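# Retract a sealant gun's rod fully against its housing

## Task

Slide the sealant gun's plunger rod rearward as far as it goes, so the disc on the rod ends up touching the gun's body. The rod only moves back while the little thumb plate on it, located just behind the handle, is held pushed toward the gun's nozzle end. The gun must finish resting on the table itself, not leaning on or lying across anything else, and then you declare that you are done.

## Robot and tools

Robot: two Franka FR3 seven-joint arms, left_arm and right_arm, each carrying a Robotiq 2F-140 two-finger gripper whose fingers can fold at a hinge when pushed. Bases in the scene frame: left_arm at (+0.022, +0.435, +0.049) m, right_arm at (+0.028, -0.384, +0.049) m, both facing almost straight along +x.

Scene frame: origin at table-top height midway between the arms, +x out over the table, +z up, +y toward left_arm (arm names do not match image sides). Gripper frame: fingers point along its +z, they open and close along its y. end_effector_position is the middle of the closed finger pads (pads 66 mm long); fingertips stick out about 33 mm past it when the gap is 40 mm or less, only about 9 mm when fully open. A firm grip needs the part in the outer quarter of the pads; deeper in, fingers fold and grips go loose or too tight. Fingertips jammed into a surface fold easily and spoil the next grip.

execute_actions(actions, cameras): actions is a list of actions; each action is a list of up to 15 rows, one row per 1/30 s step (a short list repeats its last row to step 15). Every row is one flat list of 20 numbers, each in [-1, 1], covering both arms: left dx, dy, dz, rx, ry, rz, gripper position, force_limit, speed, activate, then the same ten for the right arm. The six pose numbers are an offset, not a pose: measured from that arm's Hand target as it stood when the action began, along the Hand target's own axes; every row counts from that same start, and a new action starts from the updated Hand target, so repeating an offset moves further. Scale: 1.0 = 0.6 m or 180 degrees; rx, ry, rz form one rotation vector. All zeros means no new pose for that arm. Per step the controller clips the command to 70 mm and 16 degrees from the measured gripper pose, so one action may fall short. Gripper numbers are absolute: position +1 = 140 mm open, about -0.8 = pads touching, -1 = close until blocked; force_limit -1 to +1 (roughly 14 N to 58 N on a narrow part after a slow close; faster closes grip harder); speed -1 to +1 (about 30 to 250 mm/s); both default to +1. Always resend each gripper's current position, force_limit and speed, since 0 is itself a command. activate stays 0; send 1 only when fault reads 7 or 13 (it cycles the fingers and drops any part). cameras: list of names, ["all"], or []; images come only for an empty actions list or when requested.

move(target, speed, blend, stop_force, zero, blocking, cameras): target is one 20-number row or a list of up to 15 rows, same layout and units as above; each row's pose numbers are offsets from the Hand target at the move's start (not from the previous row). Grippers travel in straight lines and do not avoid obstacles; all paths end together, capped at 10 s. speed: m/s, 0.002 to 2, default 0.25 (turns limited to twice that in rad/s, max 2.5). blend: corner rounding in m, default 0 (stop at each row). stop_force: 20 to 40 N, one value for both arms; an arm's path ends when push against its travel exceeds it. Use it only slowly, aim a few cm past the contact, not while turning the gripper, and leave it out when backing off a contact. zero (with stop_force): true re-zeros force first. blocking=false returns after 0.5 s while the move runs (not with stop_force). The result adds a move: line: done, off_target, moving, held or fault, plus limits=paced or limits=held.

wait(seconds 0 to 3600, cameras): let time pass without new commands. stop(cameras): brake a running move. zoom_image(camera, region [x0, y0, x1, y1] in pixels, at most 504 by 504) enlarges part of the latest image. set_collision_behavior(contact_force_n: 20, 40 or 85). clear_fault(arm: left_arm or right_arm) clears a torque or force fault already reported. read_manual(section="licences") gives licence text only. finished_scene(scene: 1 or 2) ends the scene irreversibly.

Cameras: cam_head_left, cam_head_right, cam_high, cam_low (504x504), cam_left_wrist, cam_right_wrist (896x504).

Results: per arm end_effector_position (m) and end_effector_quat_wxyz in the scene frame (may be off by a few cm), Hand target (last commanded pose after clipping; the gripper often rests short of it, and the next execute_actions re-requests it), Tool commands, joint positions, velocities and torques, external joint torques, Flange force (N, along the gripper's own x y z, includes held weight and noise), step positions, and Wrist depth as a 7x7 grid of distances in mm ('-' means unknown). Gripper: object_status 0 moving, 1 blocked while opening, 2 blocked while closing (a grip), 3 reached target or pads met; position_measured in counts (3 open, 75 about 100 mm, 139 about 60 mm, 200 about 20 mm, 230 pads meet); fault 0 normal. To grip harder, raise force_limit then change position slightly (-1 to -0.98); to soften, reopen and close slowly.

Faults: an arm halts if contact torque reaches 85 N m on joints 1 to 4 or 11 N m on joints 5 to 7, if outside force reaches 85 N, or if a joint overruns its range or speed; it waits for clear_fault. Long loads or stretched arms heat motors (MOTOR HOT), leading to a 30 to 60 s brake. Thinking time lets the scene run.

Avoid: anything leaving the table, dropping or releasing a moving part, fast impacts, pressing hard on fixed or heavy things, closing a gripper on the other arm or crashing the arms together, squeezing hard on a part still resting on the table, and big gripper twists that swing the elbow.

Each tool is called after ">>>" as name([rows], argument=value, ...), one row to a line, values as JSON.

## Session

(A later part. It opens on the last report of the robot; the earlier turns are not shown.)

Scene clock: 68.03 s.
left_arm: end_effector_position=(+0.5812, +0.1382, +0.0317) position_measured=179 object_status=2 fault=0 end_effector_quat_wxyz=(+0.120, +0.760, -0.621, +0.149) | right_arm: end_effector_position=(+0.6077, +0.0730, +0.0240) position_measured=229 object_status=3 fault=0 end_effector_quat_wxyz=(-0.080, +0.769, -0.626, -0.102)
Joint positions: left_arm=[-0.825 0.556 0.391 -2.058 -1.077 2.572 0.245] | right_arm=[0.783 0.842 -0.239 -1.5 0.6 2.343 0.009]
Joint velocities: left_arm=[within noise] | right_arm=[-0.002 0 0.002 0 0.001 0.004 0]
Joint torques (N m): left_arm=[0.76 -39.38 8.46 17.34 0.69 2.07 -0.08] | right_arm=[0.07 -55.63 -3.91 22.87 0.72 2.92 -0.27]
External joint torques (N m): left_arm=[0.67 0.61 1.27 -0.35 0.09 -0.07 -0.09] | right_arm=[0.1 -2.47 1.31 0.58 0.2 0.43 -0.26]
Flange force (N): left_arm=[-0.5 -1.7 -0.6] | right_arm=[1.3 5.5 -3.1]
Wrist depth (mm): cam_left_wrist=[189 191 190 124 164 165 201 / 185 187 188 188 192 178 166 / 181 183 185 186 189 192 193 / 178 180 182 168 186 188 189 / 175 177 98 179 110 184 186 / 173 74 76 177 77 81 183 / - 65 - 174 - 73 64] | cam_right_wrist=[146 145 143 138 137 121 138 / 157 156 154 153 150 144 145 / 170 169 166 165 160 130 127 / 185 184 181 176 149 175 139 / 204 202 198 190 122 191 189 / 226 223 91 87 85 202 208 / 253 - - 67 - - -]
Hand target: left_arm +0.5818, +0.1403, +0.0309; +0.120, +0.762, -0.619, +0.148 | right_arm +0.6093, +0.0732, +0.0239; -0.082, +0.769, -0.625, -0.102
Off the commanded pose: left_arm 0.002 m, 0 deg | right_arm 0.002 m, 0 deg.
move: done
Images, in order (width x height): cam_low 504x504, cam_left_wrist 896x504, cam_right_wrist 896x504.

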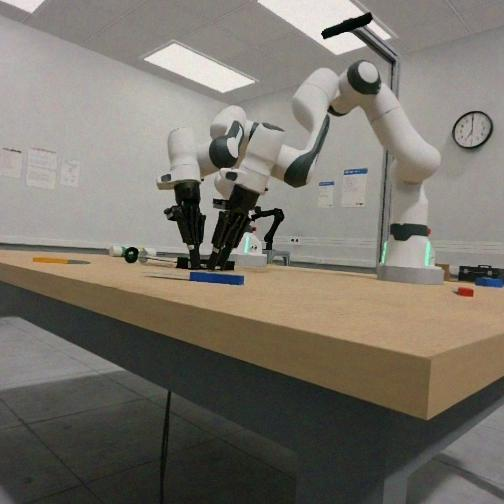

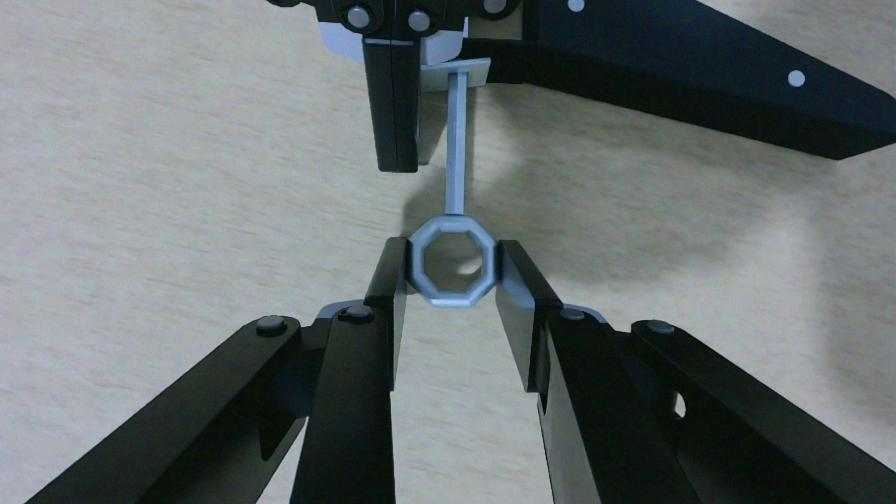

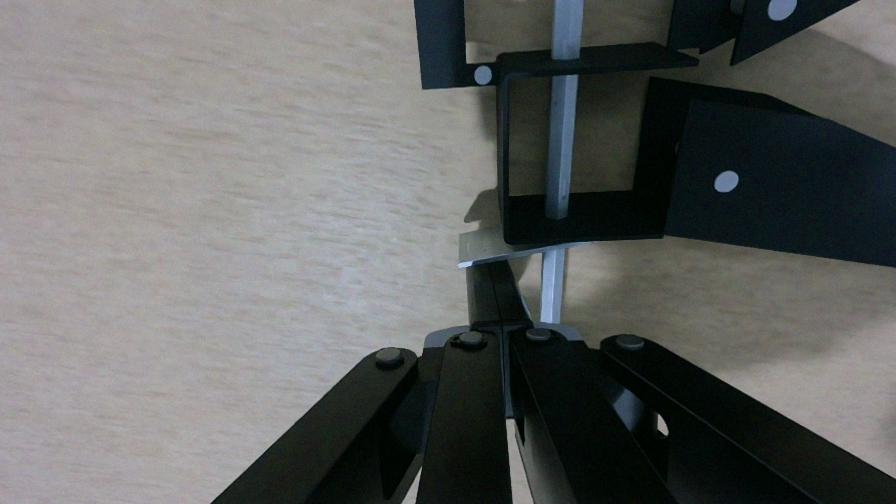

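>>> move(target=[0,0,0,0,0,0,-0.98,0.2,-1,0,0.0402,0,-0.0108,0,0,0,-0.8,-1,-0.5,0], cameras=["cam_left_wrist","cam_right_wrist","cam_high"], speed=0.03, stop_force=35)

>>> zoom_image(camera="cam_left_wrist", region=[300, 0, 600, 300])

Scene clock: 71.00 s.
left_arm: end_effector_position=(+0.5796, +0.1324, +0.0323) position_measured=179 object_status=2 fault=0 end_effector_quat_wxyz=(+0.122, +0.758, -0.624, +0.149) | right_arm: end_effector_position=(+0.6045, +0.0626, +0.0251) position_measured=229 object_status=3 fault=0 end_effector_quat_wxyz=(-0.082, +0.773, -0.620, -0.109)
Joint positions: left_arm=[-0.827 0.556 0.386 -2.055 -1.077 2.572 0.245] | right_arm=[0.763 0.817 -0.226 -1.54 0.608 2.35 -0.034]
Joint torques (N m): left_arm=[3.71 -38.96 11.32 14.82 0.97 2.6 -0.09] | right_arm=[-5.56 -53.85 -10.64 19.87 -0.44 3.36 -0.29]
External joint torques (N m): left_arm=[3.71 1.36 4.26 -3.09 0.37 0.46 -0.1] | right_arm=[-5.74 -1.46 -5.97 -2.22 -0.94 0.94 -0.28]
Flange force (N): left_arm=[-7.1 0.9 -5.2] | right_arm=[10.8 10.1 -7.6]
Wrist depth (mm): cam_left_wrist=[190 192 193 128 165 166 203 / 186 187 190 181 193 177 166 / 182 184 186 188 190 192 194 / 178 181 182 169 186 189 190 / 176 177 98 180 110 185 187 / 173 74 76 177 77 81 183 / - 65 - 175 - 73 64] | cam_right_wrist=[146 145 143 140 139 122 115 / 157 156 154 153 151 148 149 / 171 169 167 165 161 130 127 / 186 184 182 177 155 142 139 / 205 202 200 191 131 192 191 / 228 225 91 87 85 204 210 / 256 - - 67 - - -]
Hand target: left_arm +0.5818, +0.1403, +0.0309; +0.120, +0.762, -0.619, +0.148 | right_arm +0.6145, +0.0487, +0.0239; -0.082, +0.769, -0.625, -0.102
Off the commanded pose: left_arm 0.008 m, 1 deg | right_arm 0.017 m, 1 deg.
move: off_target (right_arm)
Images, in order (width x height): cam_high 504x504, cam_left_wrist 896x504, cam_right_wrist 896x504.

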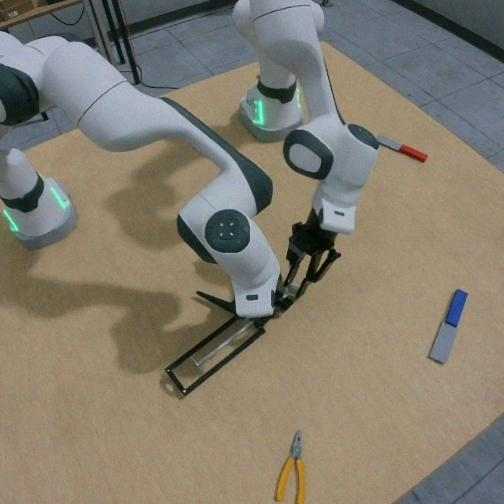

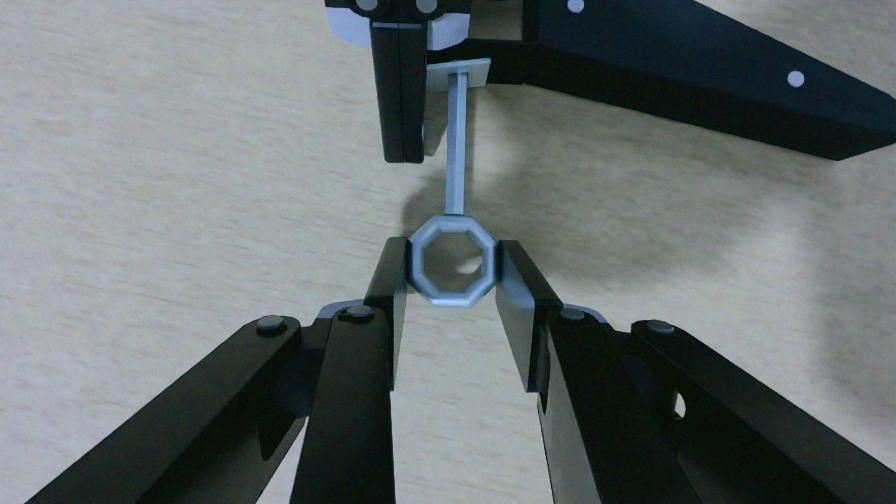

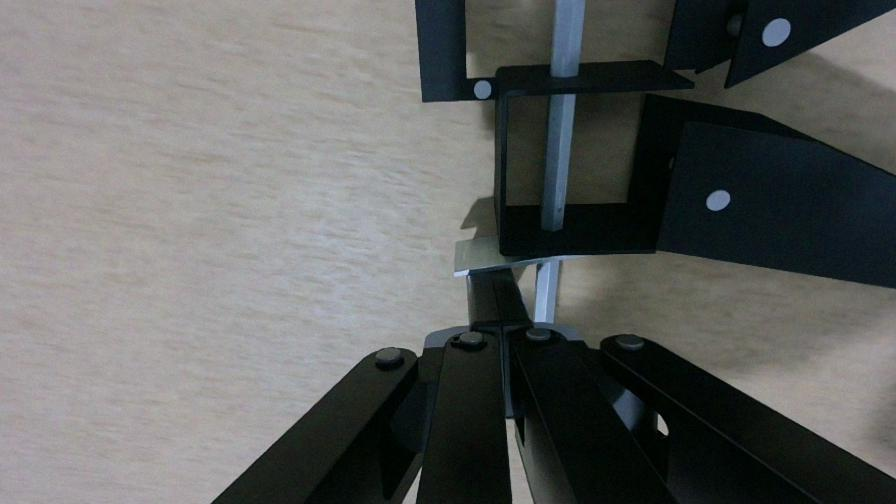

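Scaled by 1.680 from the camera's image (finer frame: 1280x720).

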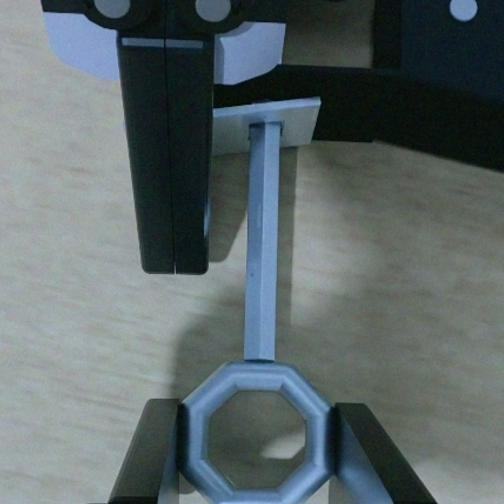

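>>> zoom_image(camera="cam_left_wrist", region=[350, 20, 550, 120])

>>> zoom_image(camera="cam_right_wrist", region=[420, 180, 660, 320])

Scaled by 2.520 from the camera's image (finer frame: 1280x720).

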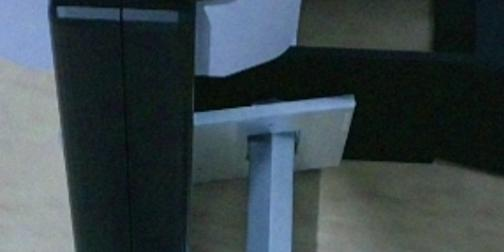

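Scaled by 2.100 from the camera's image (finer frame: 1280x720).

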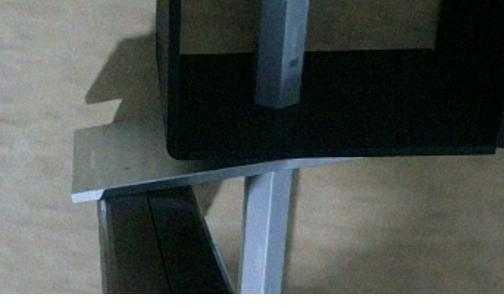

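>>> move(target=[0,0,0,0,0,0,-0.98,0.2,-1,0,0.0402,0,-0.0108,0,0,0,-0.8,-1,-0.5,0], cameras=["cam_left_wrist","cam_right_wrist","cam_high"], speed=0.03, stop_force=25)

>>> zoom_image(camera="cam_right_wrist", region=[420, 180, 660, 320])

Scene clock: 83.20 s.
left_arm: end_effector_position=(+0.5786, +0.1222, +0.0360) position_measured=179 object_status=2 fault=0 end_effector_quat_wxyz=(+0.126, +0.754, -0.627, +0.153) | right_arm: end_effector_position=(+0.6027, +0.0510, +0.0287) position_measured=229 object_status=3 fault=0 end_effector_quat_wxyz=(-0.085, +0.776, -0.614, -0.114)
Joint positions: left_arm=[-0.834 0.553 0.381 -2.049 -1.081 2.569 0.245] | right_arm=[0.758 0.791 -0.237 -1.578 0.636 2.349 -0.086]
Joint torques (N m): left_arm=[6.41 -37.1 14.55 11.1 1.63 2.8 -0.04] | right_arm=[-10.88 -51.9 -17.95 18.8 -1.72 4.51 -0.23]
External joint torques (N m): left_arm=[6.55 3.26 7.74 -6.89 1.03 0.69 -0.06] | right_arm=[-11 0.1 -13.01 -3.32 -2.21 2.1 -0.22]
Flange force (N): left_arm=[-14.0 3.7 -10.2] | right_arm=[17.0 6.6 -8.9]
Wrist depth (mm): cam_left_wrist=[195 196 198 167 165 168 208 / 191 193 195 181 197 178 167 / 187 188 190 192 194 197 198 / 183 185 186 169 191 192 194 / 179 181 97 184 110 189 190 / 177 74 76 181 78 81 186 / - 65 - 177 - 73 64] | cam_right_wrist=[148 148 145 141 142 124 114 / 162 159 157 156 134 148 151 / 173 172 170 169 164 130 130 / 190 188 186 180 158 141 139 / 209 208 204 195 131 197 196 / 233 230 91 87 85 210 216 / 264 - - 67 - - -]
Hand target: left_arm +0.5818, +0.1403, +0.0309; +0.120, +0.762, -0.619, +0.148 | right_arm +0.6196, +0.0243, +0.0239; -0.082, +0.769, -0.625, -0.102
Off the commanded pose: left_arm 0.019 m, 2 deg | right_arm 0.032 m, 2 deg.
move: moving (right_arm; no rest 5 s after the path's end)
Images, in order (width x height): cam_high 504x504, cam_left_wrist 896x504, cam_right_wrist 896x504.

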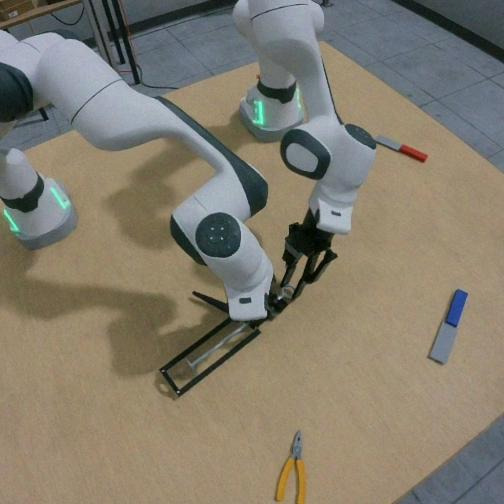

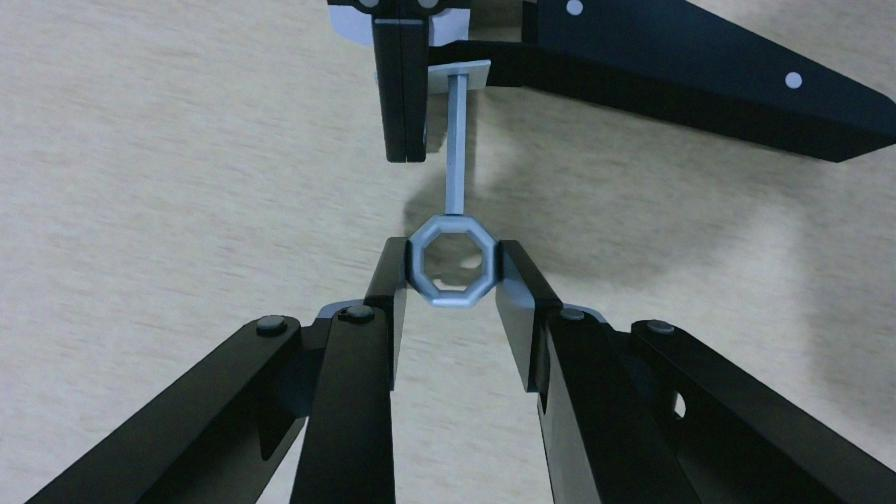

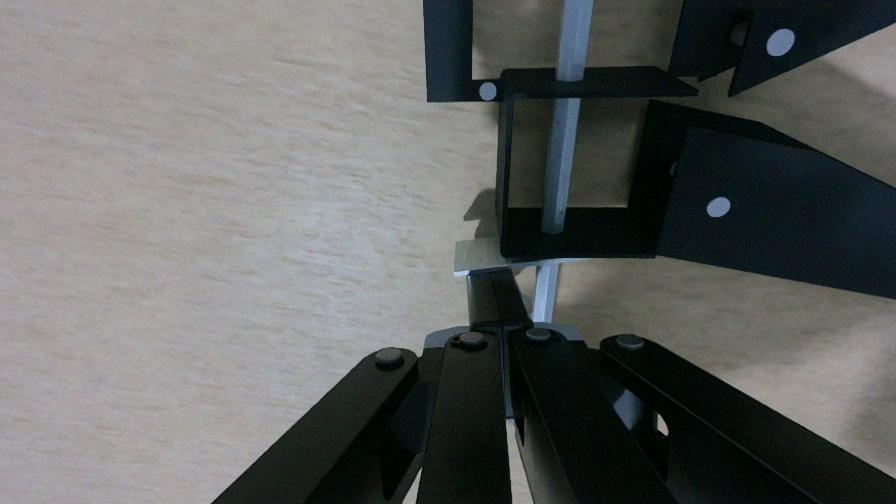

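Scaled by 2.100 from the camera's image (finer frame: 1280x720).

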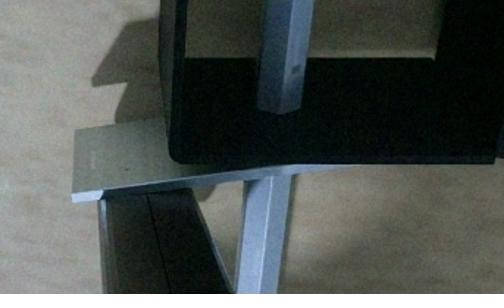

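>>> move(target=[-0.031,0,-0.0125,0,0,0,-0.98,0.2,-1,0,0.0322,0,-0.0086,0,0,0,-0.8,-1,-0.5,0], cameras=["cam_left_wrist","cam_right_wrist"], speed=0.03)

>>> zoom_image(camera="cam_right_wrist", region=[420, 180, 660, 320])

Scene clock: 85.73 s.
left_arm: end_effector_position=(+0.5750, +0.1362, +0.0377) position_measured=179 object_status=2 fault=0 end_effector_quat_wxyz=(+0.128, +0.754, -0.625, +0.154) | right_arm: end_effector_position=(+0.6045, +0.0382, +0.0305) position_measured=229 object_status=3 fault=0 end_effector_quat_wxyz=(-0.087, +0.778, -0.612, -0.116)
Joint positions: left_arm=[-0.822 0.532 0.388 -2.08 -1.093 2.565 0.278] | right_arm=[0.747 0.775 -0.243 -1.603 0.648 2.347 -0.121]
Joint velocities: left_arm=[within noise] | right_arm=[0.001 -0.001 0 0.001 0 -0.001 -0.007]
Joint torques (N m): left_arm=[7.47 -36.43 15.77 9.21 2.25 2.9 0.49] | right_arm=[-13.91 -48.93 -19.31 16.92 -2.21 4.8 -0.27]
External joint torques (N m): left_arm=[7.5 3.14 9.04 -8.64 1.66 0.83 0.48] | right_arm=[-14.01 2.44 -14.3 -4.99 -2.7 2.43 -0.27]
Flange force (N): left_arm=[-18.0 7.4 -14.9] | right_arm=[21.8 5.9 -6.4]
Wrist depth (mm): cam_left_wrist=[197 199 201 179 193 175 171 / 193 194 196 199 201 204 205 / 188 190 192 195 196 199 202 / 184 186 188 169 193 195 198 / 181 183 98 186 110 190 192 / 178 74 76 182 78 81 188 / - 65 - 178 - 73 64] | cam_right_wrist=[150 150 147 142 143 124 113 / 163 160 159 157 133 148 153 / 175 174 172 170 166 130 129 / 191 190 188 182 158 142 139 / 212 209 206 197 131 200 199 / 237 233 90 87 85 213 219 / 268 - - 67 - - -]
Hand target: left_arm +0.5777, +0.1600, +0.0309; +0.120, +0.762, -0.619, +0.148 | right_arm +0.6237, +0.0047, +0.0239; -0.082, +0.769, -0.625, -0.102
Off the commanded pose: left_arm 0.025 m, 2 deg | right_arm 0.039 m, 2 deg.
move: off_target (left_arm, right_arm)

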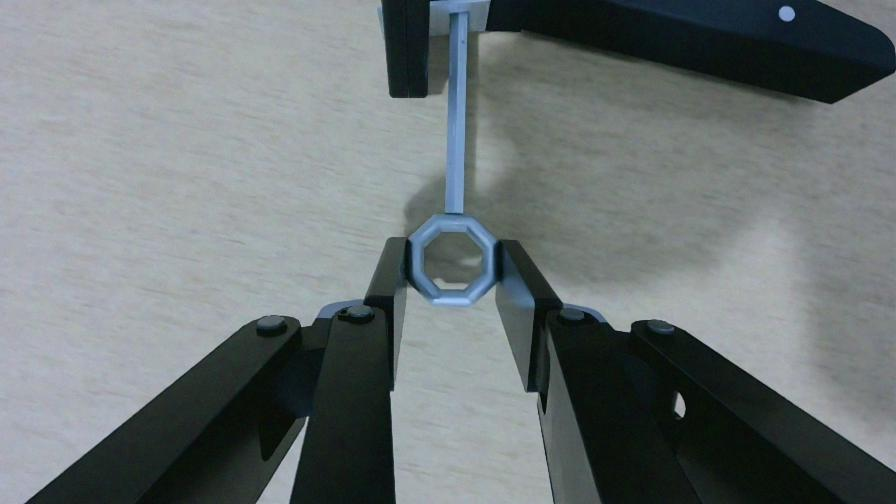

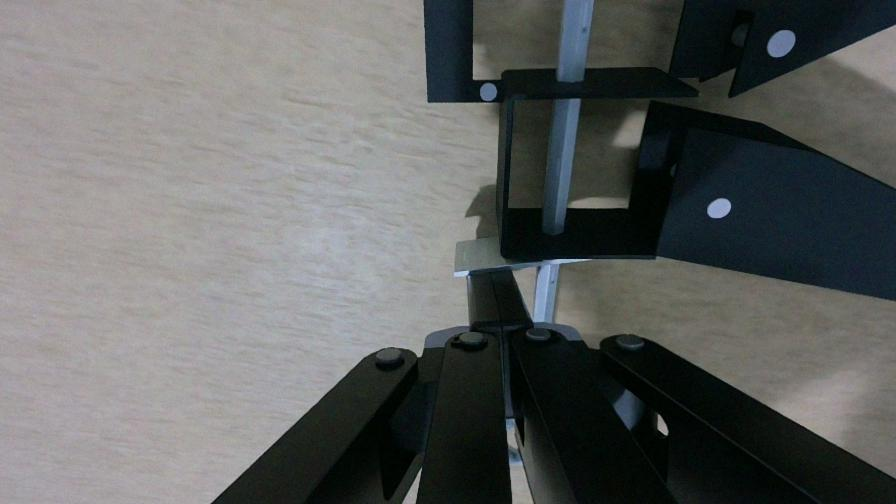

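Scaled by 2.100 from the camera's image (finer frame: 1280x720).

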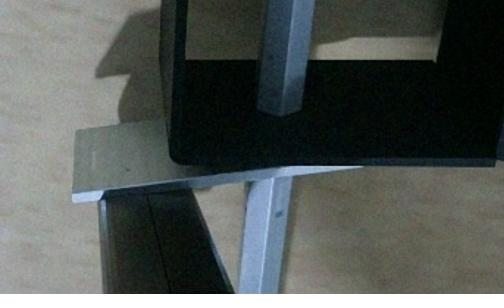

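>>> move(target=[-0.062,0,-0.025,0,0,0,-0.98,0.2,-1,0,0.0644,0,-0.0173,0,0,0,-0.8,-1,-0.5,0], cameras=["all"], speed=0.04)

>>> zoom_image(camera="cam_high", region=[130, 230, 330, 430])

Scene clock: 88.80 s.
left_arm: end_effector_position=(+0.5692, +0.1981, +0.0306) position_measured=232 object_status=0 fault=0 end_effector_quat_wxyz=(+0.121, +0.762, -0.618, +0.147) | right_arm: end_effector_position=(+0.6302, -0.0310, +0.0242) position_measured=229 object_status=3 fault=0 end_effector_quat_wxyz=(-0.082, +0.768, -0.626, -0.104)
Joint positions: left_arm=[-0.77 0.498 0.42 -2.157 -1.1 2.562 0.362] | right_arm=[0.684 0.759 -0.277 -1.651 0.653 2.352 -0.191]
Joint torques (N m): left_arm=[0.39 -37.64 7.44 16.45 0.57 2.16 0.24] | right_arm=[-0.4 -52.22 -6.3 20.3 0.29 2.8 -0.39]
External joint torques (N m): left_arm=[0.37 -0.28 0.76 -0.65 0.02 0.14 0.23] | right_arm=[-0.31 -1.78 -0.4 -1.18 -0.19 0.43 -0.39]
Flange force (N): left_arm=[-1.7 2.1 -2.1] | right_arm=[2.2 10.9 -4.1]
Wrist depth (mm): cam_left_wrist=[186 188 190 193 195 198 201 / 183 186 188 190 192 194 197 / 179 181 183 185 188 190 193 / 176 179 180 183 184 187 189 / 174 175 175 99 181 183 185 / 170 172 75 72 77 78 182 / - - - - - 65 179] | cam_right_wrist=[145 144 143 138 138 137 121 / 156 155 154 152 133 141 121 / 170 168 166 164 157 152 156 / 185 182 181 175 152 140 139 / 202 201 197 189 131 190 150 / 224 221 91 87 85 201 206 / 252 244 - 67 - - -]
Hand target: left_arm +0.5695, +0.1992, +0.0309; +0.120, +0.762, -0.619, +0.148 | right_arm +0.6319, -0.0345, +0.0238; -0.082, +0.769, -0.625, -0.102
Off the commanded pose: left_arm 0.001 m, 0 deg | right_arm 0.004 m, 0 deg.
move: off_target (right_arm)

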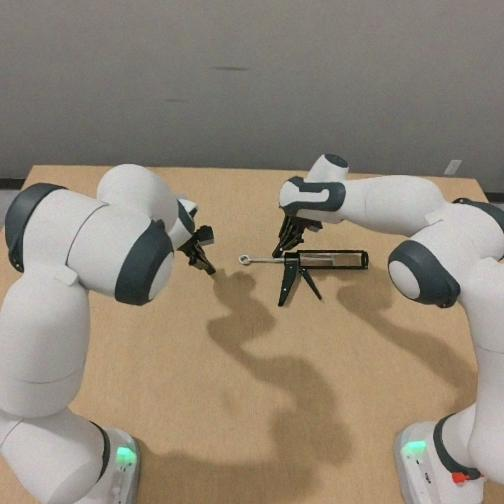

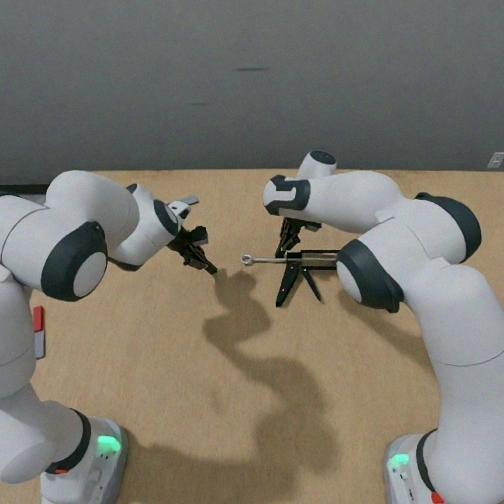

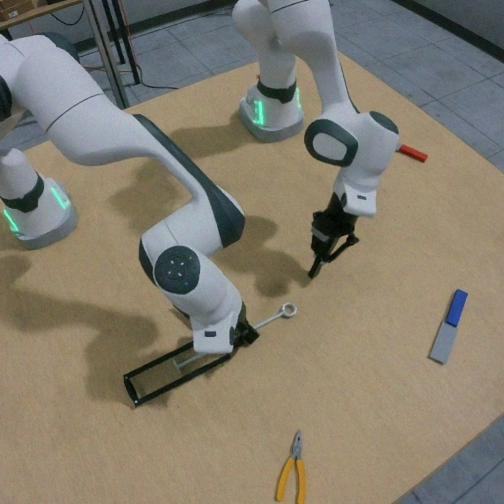

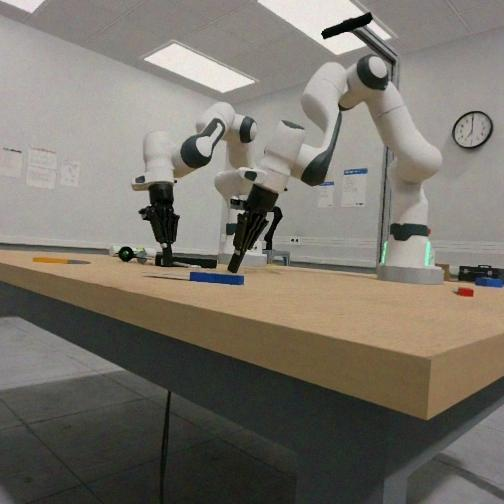

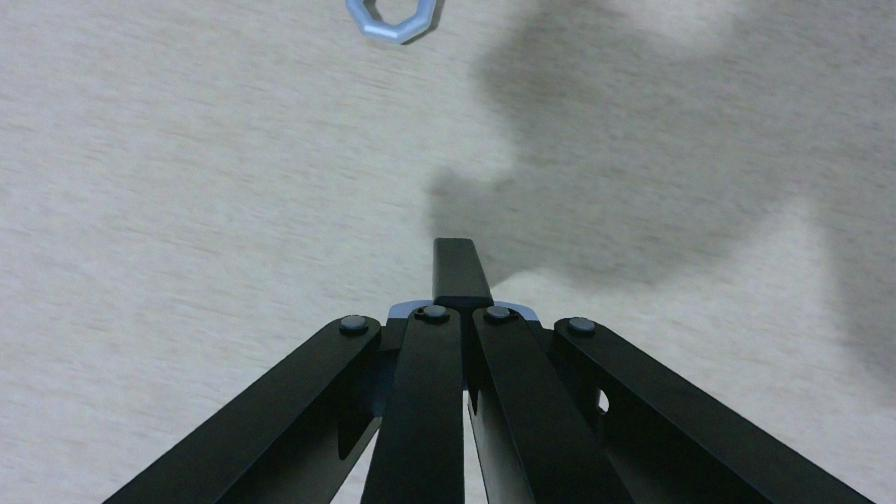

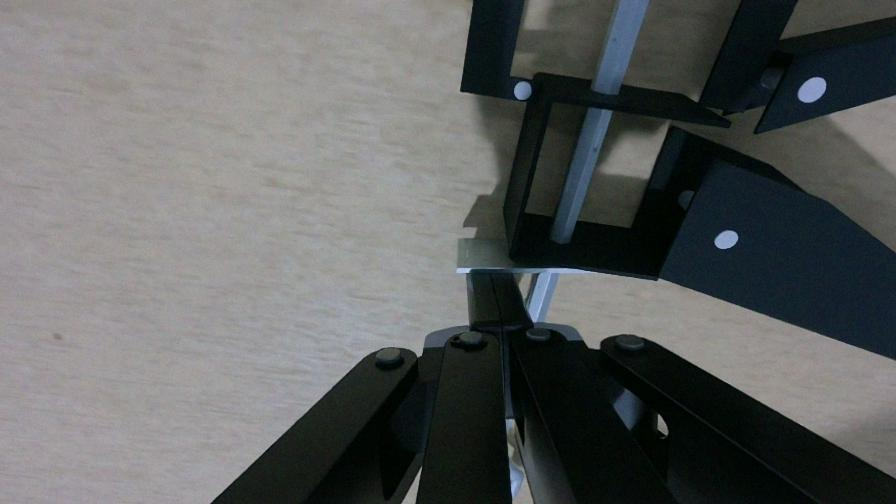

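Scaled by 2.520 from the camera's image (finer frame: 720x720).

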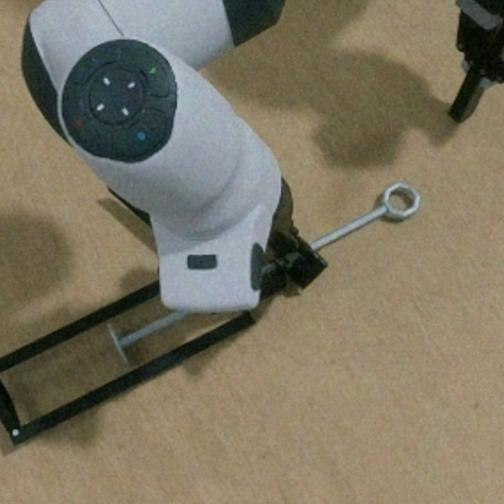

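>>> move([
  [0,0,0,0,0,0,-0.98,0.2,-1,0,-0.013,0,0.0035,0,0,0,-0.8,-1,-0.5,0],
  [0.05,0,-0.124,0,0,0,-0.98,0.2,-1,0,-0.05,0,-0.15,0,0,0,-0.8,-1,-0.5,0],
  [0.05,0,-0.124,0,0,0,0,0.2,0,0,-0.05,0,-0.15,0,0,0,-0.8,-1,-0.5,0],
], cameras=["all"], speed=0.1)

Scene clock: 93.20 s.
left_arm: end_effector_position=(+0.5712, +0.1993, +0.1120) position_measured=129 object_status=0 fault=0 end_effector_quat_wxyz=(+0.118, +0.761, -0.620, +0.150) | right_arm: end_effector_position=(+0.6321, -0.0290, +0.1189) position_measured=229 object_status=3 fault=0 end_effector_quat_wxyz=(-0.085, +0.770, -0.624, -0.101)
Joint positions: left_arm=[-0.864 0.314 0.542 -2.205 -0.884 2.496 0.178] | right_arm=[0.737 0.606 -0.352 -1.66 0.582 2.221 -0.118]
Joint torques (N m): left_arm=[0.38 -32.4 5.98 19.36 0.92 2.1 -0.15] | right_arm=[1.21 -50.21 -5.68 23.1 0.73 2.51 0.06]
External joint torques (N m): left_arm=[0.48 0.38 0.8 -0.41 0.35 -0.11 -0.16] | right_arm=[1.28 -2.38 0.37 0.18 0.04 0.08 0.07]
Flange force (N): left_arm=[-0.4 -0.4 -1.6] | right_arm=[-1.2 7.6 -3.5]
Wrist depth (mm): cam_left_wrist=[273 275 278 278 283 285 288 / 266 269 271 274 277 279 282 / 260 264 265 270 272 273 277 / 258 258 261 263 266 268 272 / 251 104 119 259 126 264 266 / - 78 253 255 255 80 262 / - - 249 250 251 62 -] | cam_right_wrist=[237 235 232 227 222 202 222 / 257 253 249 245 237 237 238 / 277 273 270 267 253 227 254 / 302 297 292 284 285 280 275 / 330 327 321 306 298 304 301 / 369 360 - 87 85 323 330 / 416 - - 67 - - -]
Hand target: left_arm +0.5694, +0.1992, +0.1111; +0.120, +0.762, -0.619, +0.148 | right_arm +0.6307, -0.0290, +0.1185; -0.082, +0.769, -0.625, -0.102
Off the commanded pose: left_arm 0.002 m, 0 deg | right_arm 0.001 m, 0 deg.
move: done

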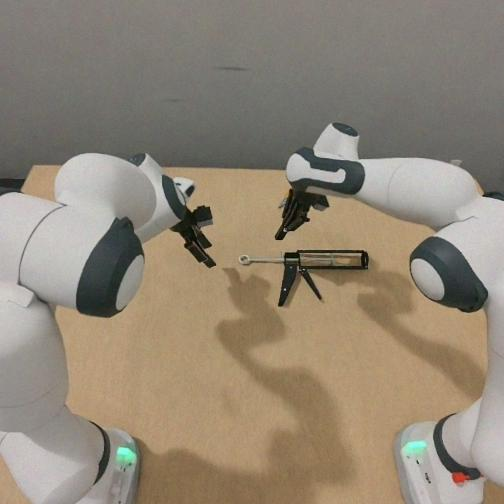

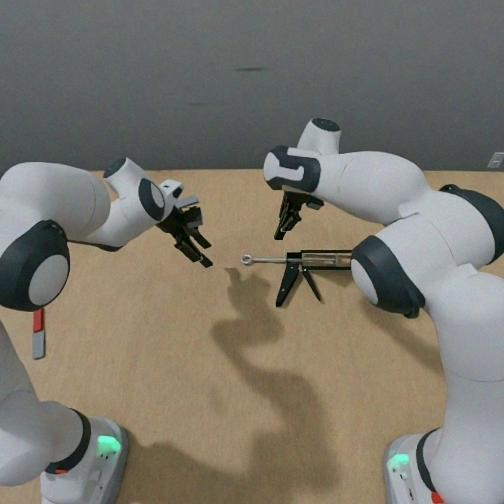

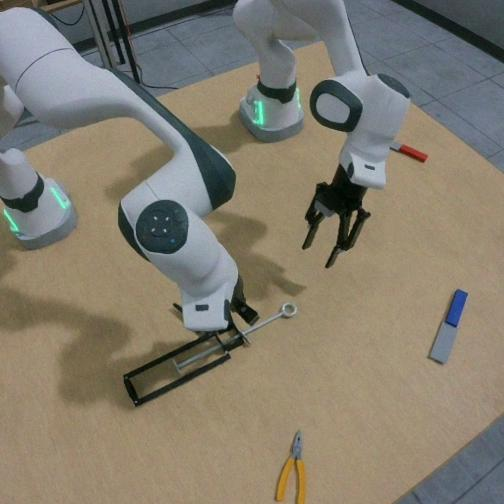

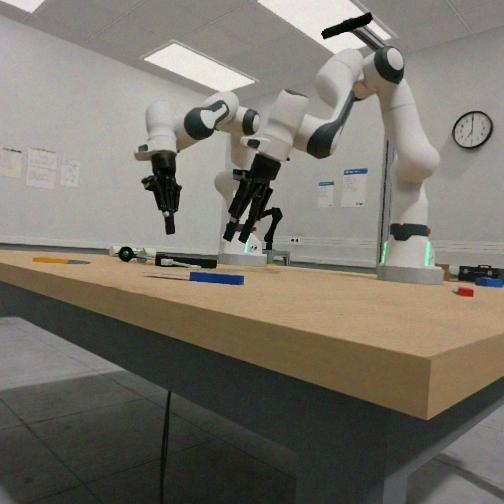

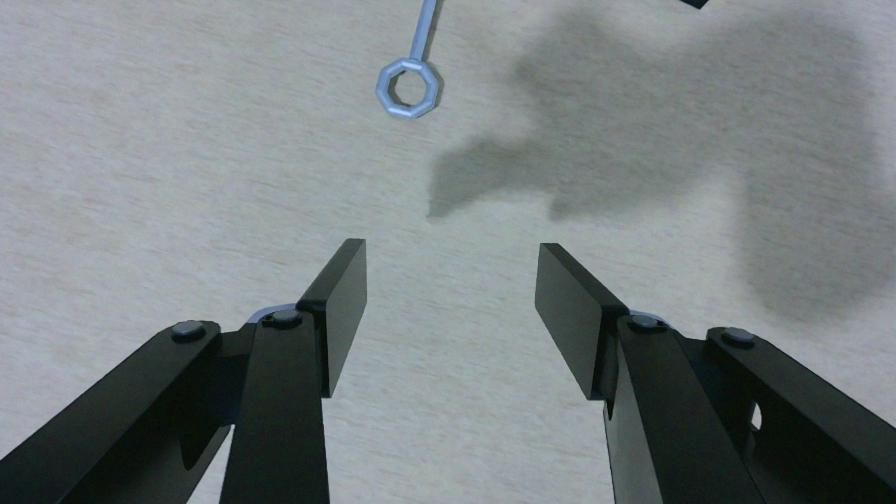

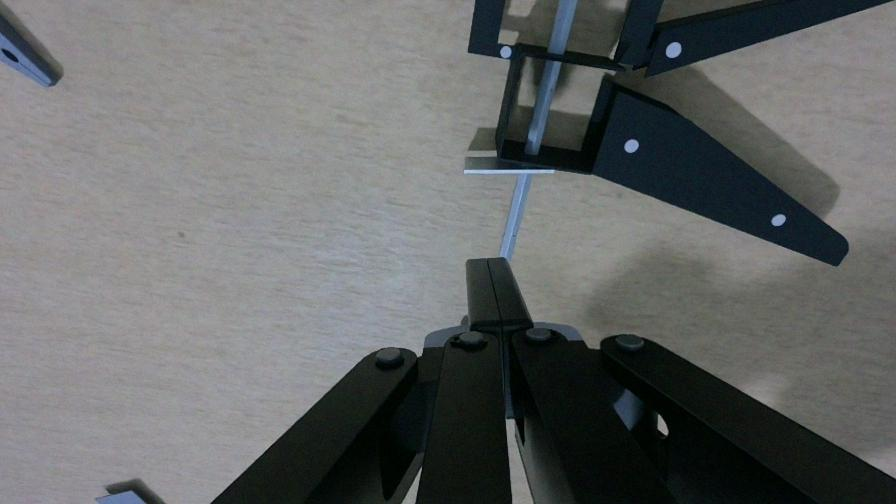

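>>> move(target=[0.215,-0.0255,0.1337,-0.0308,0,0.0762,0,0.2,0,0,0.0675,0,-0.07,0.0213,0,0.0794,-0.8,-1,-0.5,0], cameras=["all"], speed=0.15)

Scene clock: 100.57 s.
left_arm: end_effector_position=(+0.6148, +0.0544, +0.0858) position_measured=129 object_status=3 fault=0 end_effector_quat_wxyz=(+0.138, +0.674, -0.713, +0.133) | right_arm: end_effector_position=(+0.6404, -0.0787, +0.1478) position_measured=229 object_status=3 fault=0 end_effector_quat_wxyz=(-0.093, +0.686, -0.716, -0.090)
Joint positions: left_arm=[-0.847 0.638 0.412 -1.751 -0.863 2.33 0.17] | right_arm=[0.79 0.504 -0.468 -1.779 0.605 2.255 0.046]
Joint velocities: left_arm=[within noise] | right_arm=[0.001 0 -0.001 -0.001 0.001 0 0.007]
Joint torques (N m): left_arm=[0.64 -44.59 9.45 21.15 0.74 2.09 -0.12] | right_arm=[1.27 -45.91 -6.52 22.54 1.02 2.97 -0.01]
External joint torques (N m): left_arm=[0.59 1.03 1.14 0.18 0.3 -0.12 -0.13] | right_arm=[1.26 -2 0.4 -0.45 0.36 0.45 -0.01]
Flange force (N): left_arm=[0.4 -4.5 0.7] | right_arm=[1.5 9.8 -2.3]
Wrist depth (mm): cam_left_wrist=[245 247 249 236 219 257 261 / 240 242 243 244 230 221 254 / 236 239 241 243 246 247 251 / 231 235 236 238 241 243 244 / 227 104 119 234 144 238 240 / - 78 228 229 230 80 237 / - - 224 226 227 62 -] | cam_right_wrist=[264 261 258 252 249 245 248 / 284 280 277 272 256 269 267 / 302 304 300 295 280 266 287 / 336 331 327 318 319 314 310 / 368 364 359 341 333 344 339 / 407 401 90 87 85 365 374 / 454 - - 67 - - -]
Hand target: left_arm +0.6150, +0.0558, +0.0849; +0.138, +0.676, -0.712, +0.131 | right_arm +0.6410, -0.0779, +0.1486; -0.095, +0.683, -0.719, -0.090
Off the commanded pose: left_arm 0.002 m, 0 deg | right_arm 0.001 m, 1 deg.
move: done

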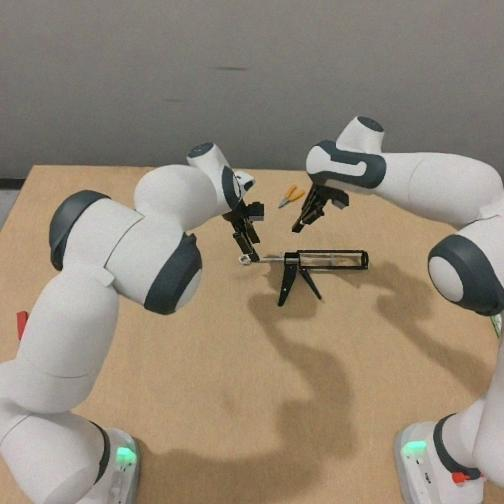

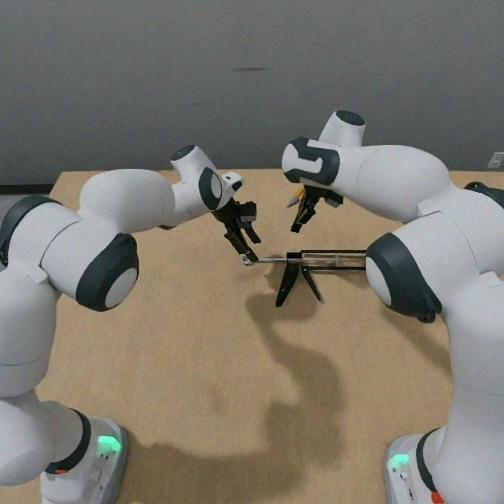

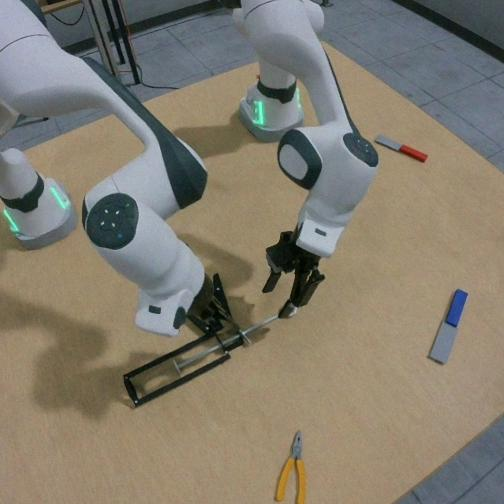

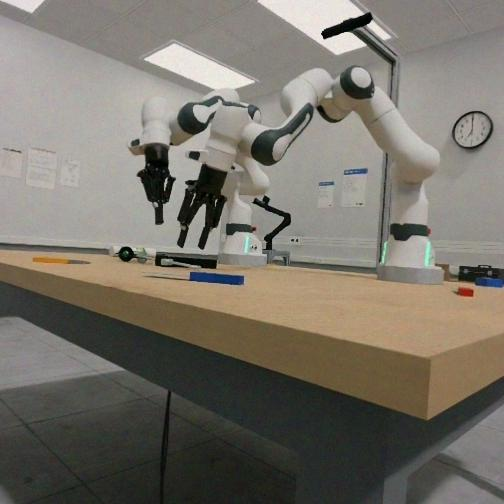

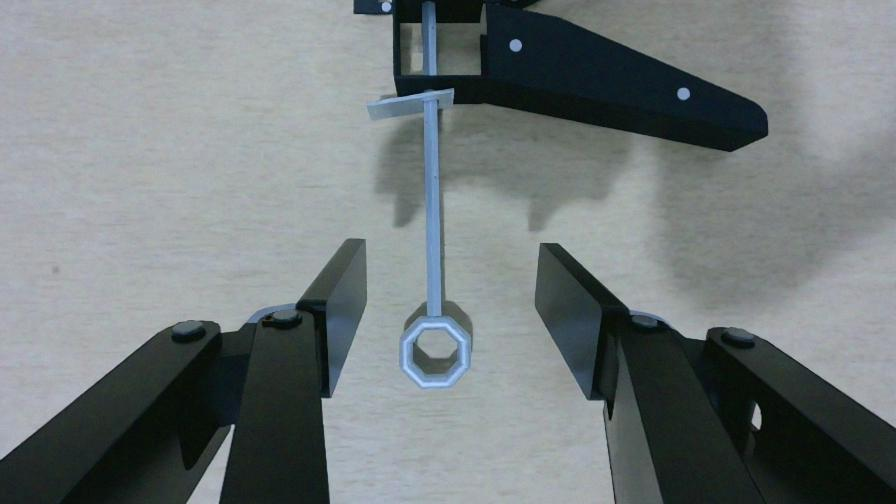

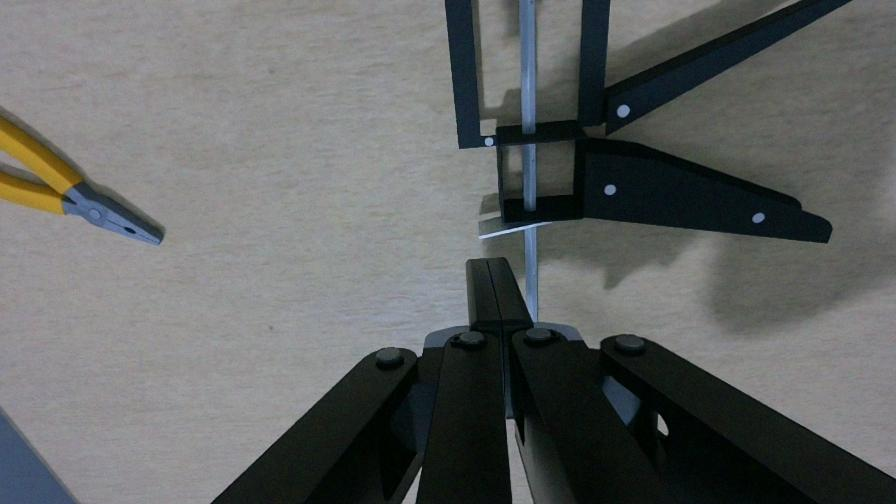

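>>> move(target=[-0.022,-0.0083,0.054,0,0,0,-0.3,0.2,0,0,0,0,0,0,0,0,-0.8,-1,-0.5,0], cameras=["cam_left_wrist","cam_low"], speed=0.1)

>>> zoom_image(camera="cam_low", region=[130, 200, 250, 290])

Scene clock: 103.30 s.
left_arm: end_effector_position=(+0.6182, +0.0561, +0.0492) position_measured=167 object_status=3 fault=0 end_effector_quat_wxyz=(+0.139, +0.677, -0.711, +0.129) | right_arm: end_effector_position=(+0.6404, -0.0787, +0.1478) position_measured=229 object_status=3 fault=0 end_effector_quat_wxyz=(-0.093, +0.685, -0.717, -0.090)
Joint positions: left_arm=[-0.819 0.714 0.383 -1.717 -0.899 2.355 0.199] | right_arm=[0.79 0.504 -0.468 -1.779 0.605 2.256 0.048]
Joint velocities: left_arm=[0 0.001 0 0 0 0.003 0.006] | right_arm=[within noise]
Joint torques (N m): left_arm=[0.85 -46.73 8.88 20.51 0.15 2.51 0.19] | right_arm=[1.03 -45.9 -6.25 22.53 0.89 2.96 0.1]
External joint torques (N m): left_arm=[0.78 0.35 0.3 0.2 -0.3 0.33 0.18] | right_arm=[1.02 -1.83 0.7 -0.57 0.24 0.42 0.11]
Flange force (N): left_arm=[-1.2 -1.7 1.5] | right_arm=[1.4 9.4 -2.0]
Wrist depth (mm): cam_left_wrist=[204 207 210 198 183 184 221 / 201 204 206 209 212 212 216 / 198 199 203 205 207 211 213 / 195 196 198 201 204 206 210 / 191 193 98 196 114 203 205 / 188 79 76 195 78 80 202 / - - - 191 - 76 65] | cam_right_wrist=[264 261 259 253 249 245 249 / 284 281 278 272 256 269 267 / 302 303 300 296 280 267 287 / 335 332 326 317 319 314 312 / 369 363 358 341 334 345 340 / 407 401 90 87 85 362 374 / 460 - - 67 - - -]
Hand target: left_arm +0.6200, +0.0557, +0.0500; +0.138, +0.676, -0.712, +0.131 | right_arm +0.6410, -0.0779, +0.1486; -0.095, +0.683, -0.719, -0.090
Off the commanded pose: left_arm 0.002 m, 0 deg | right_arm 0.001 m, 0 deg.
move: done
Images, in order (width x height): cam_low 504x504, cam_left_wrist 896x504.

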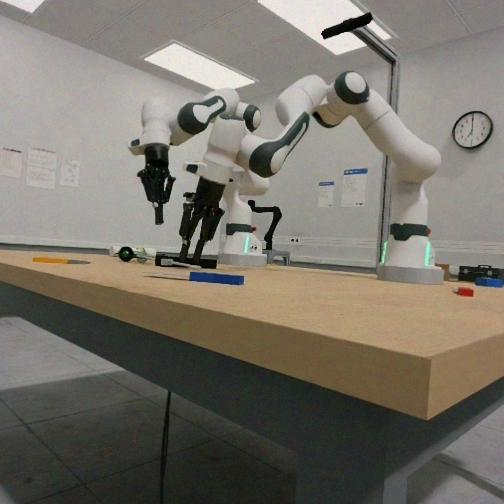

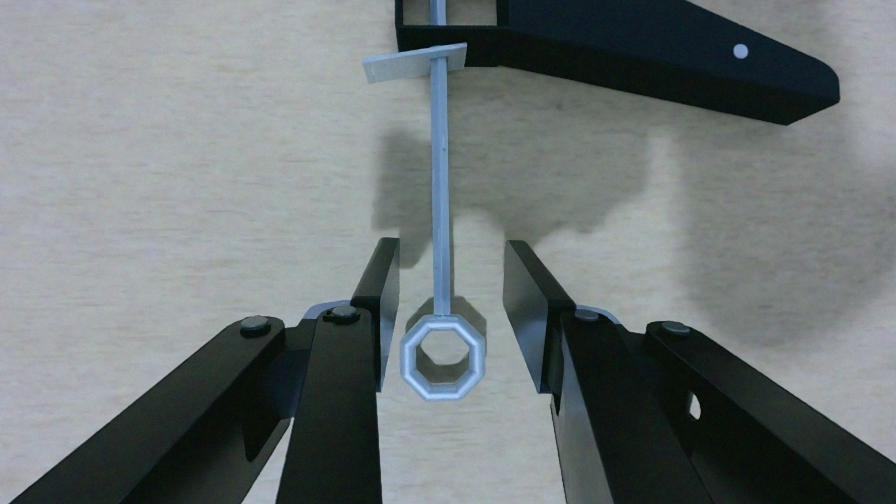

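Scaled by 4.200 from the camera's image (finer frame: 720x720).

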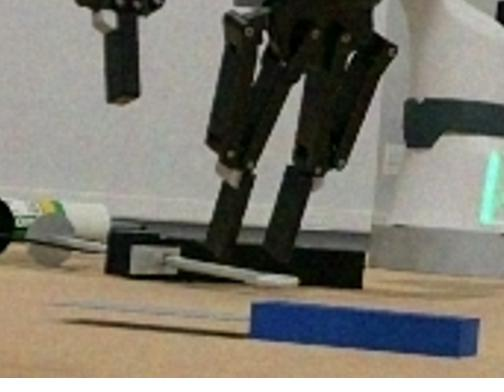

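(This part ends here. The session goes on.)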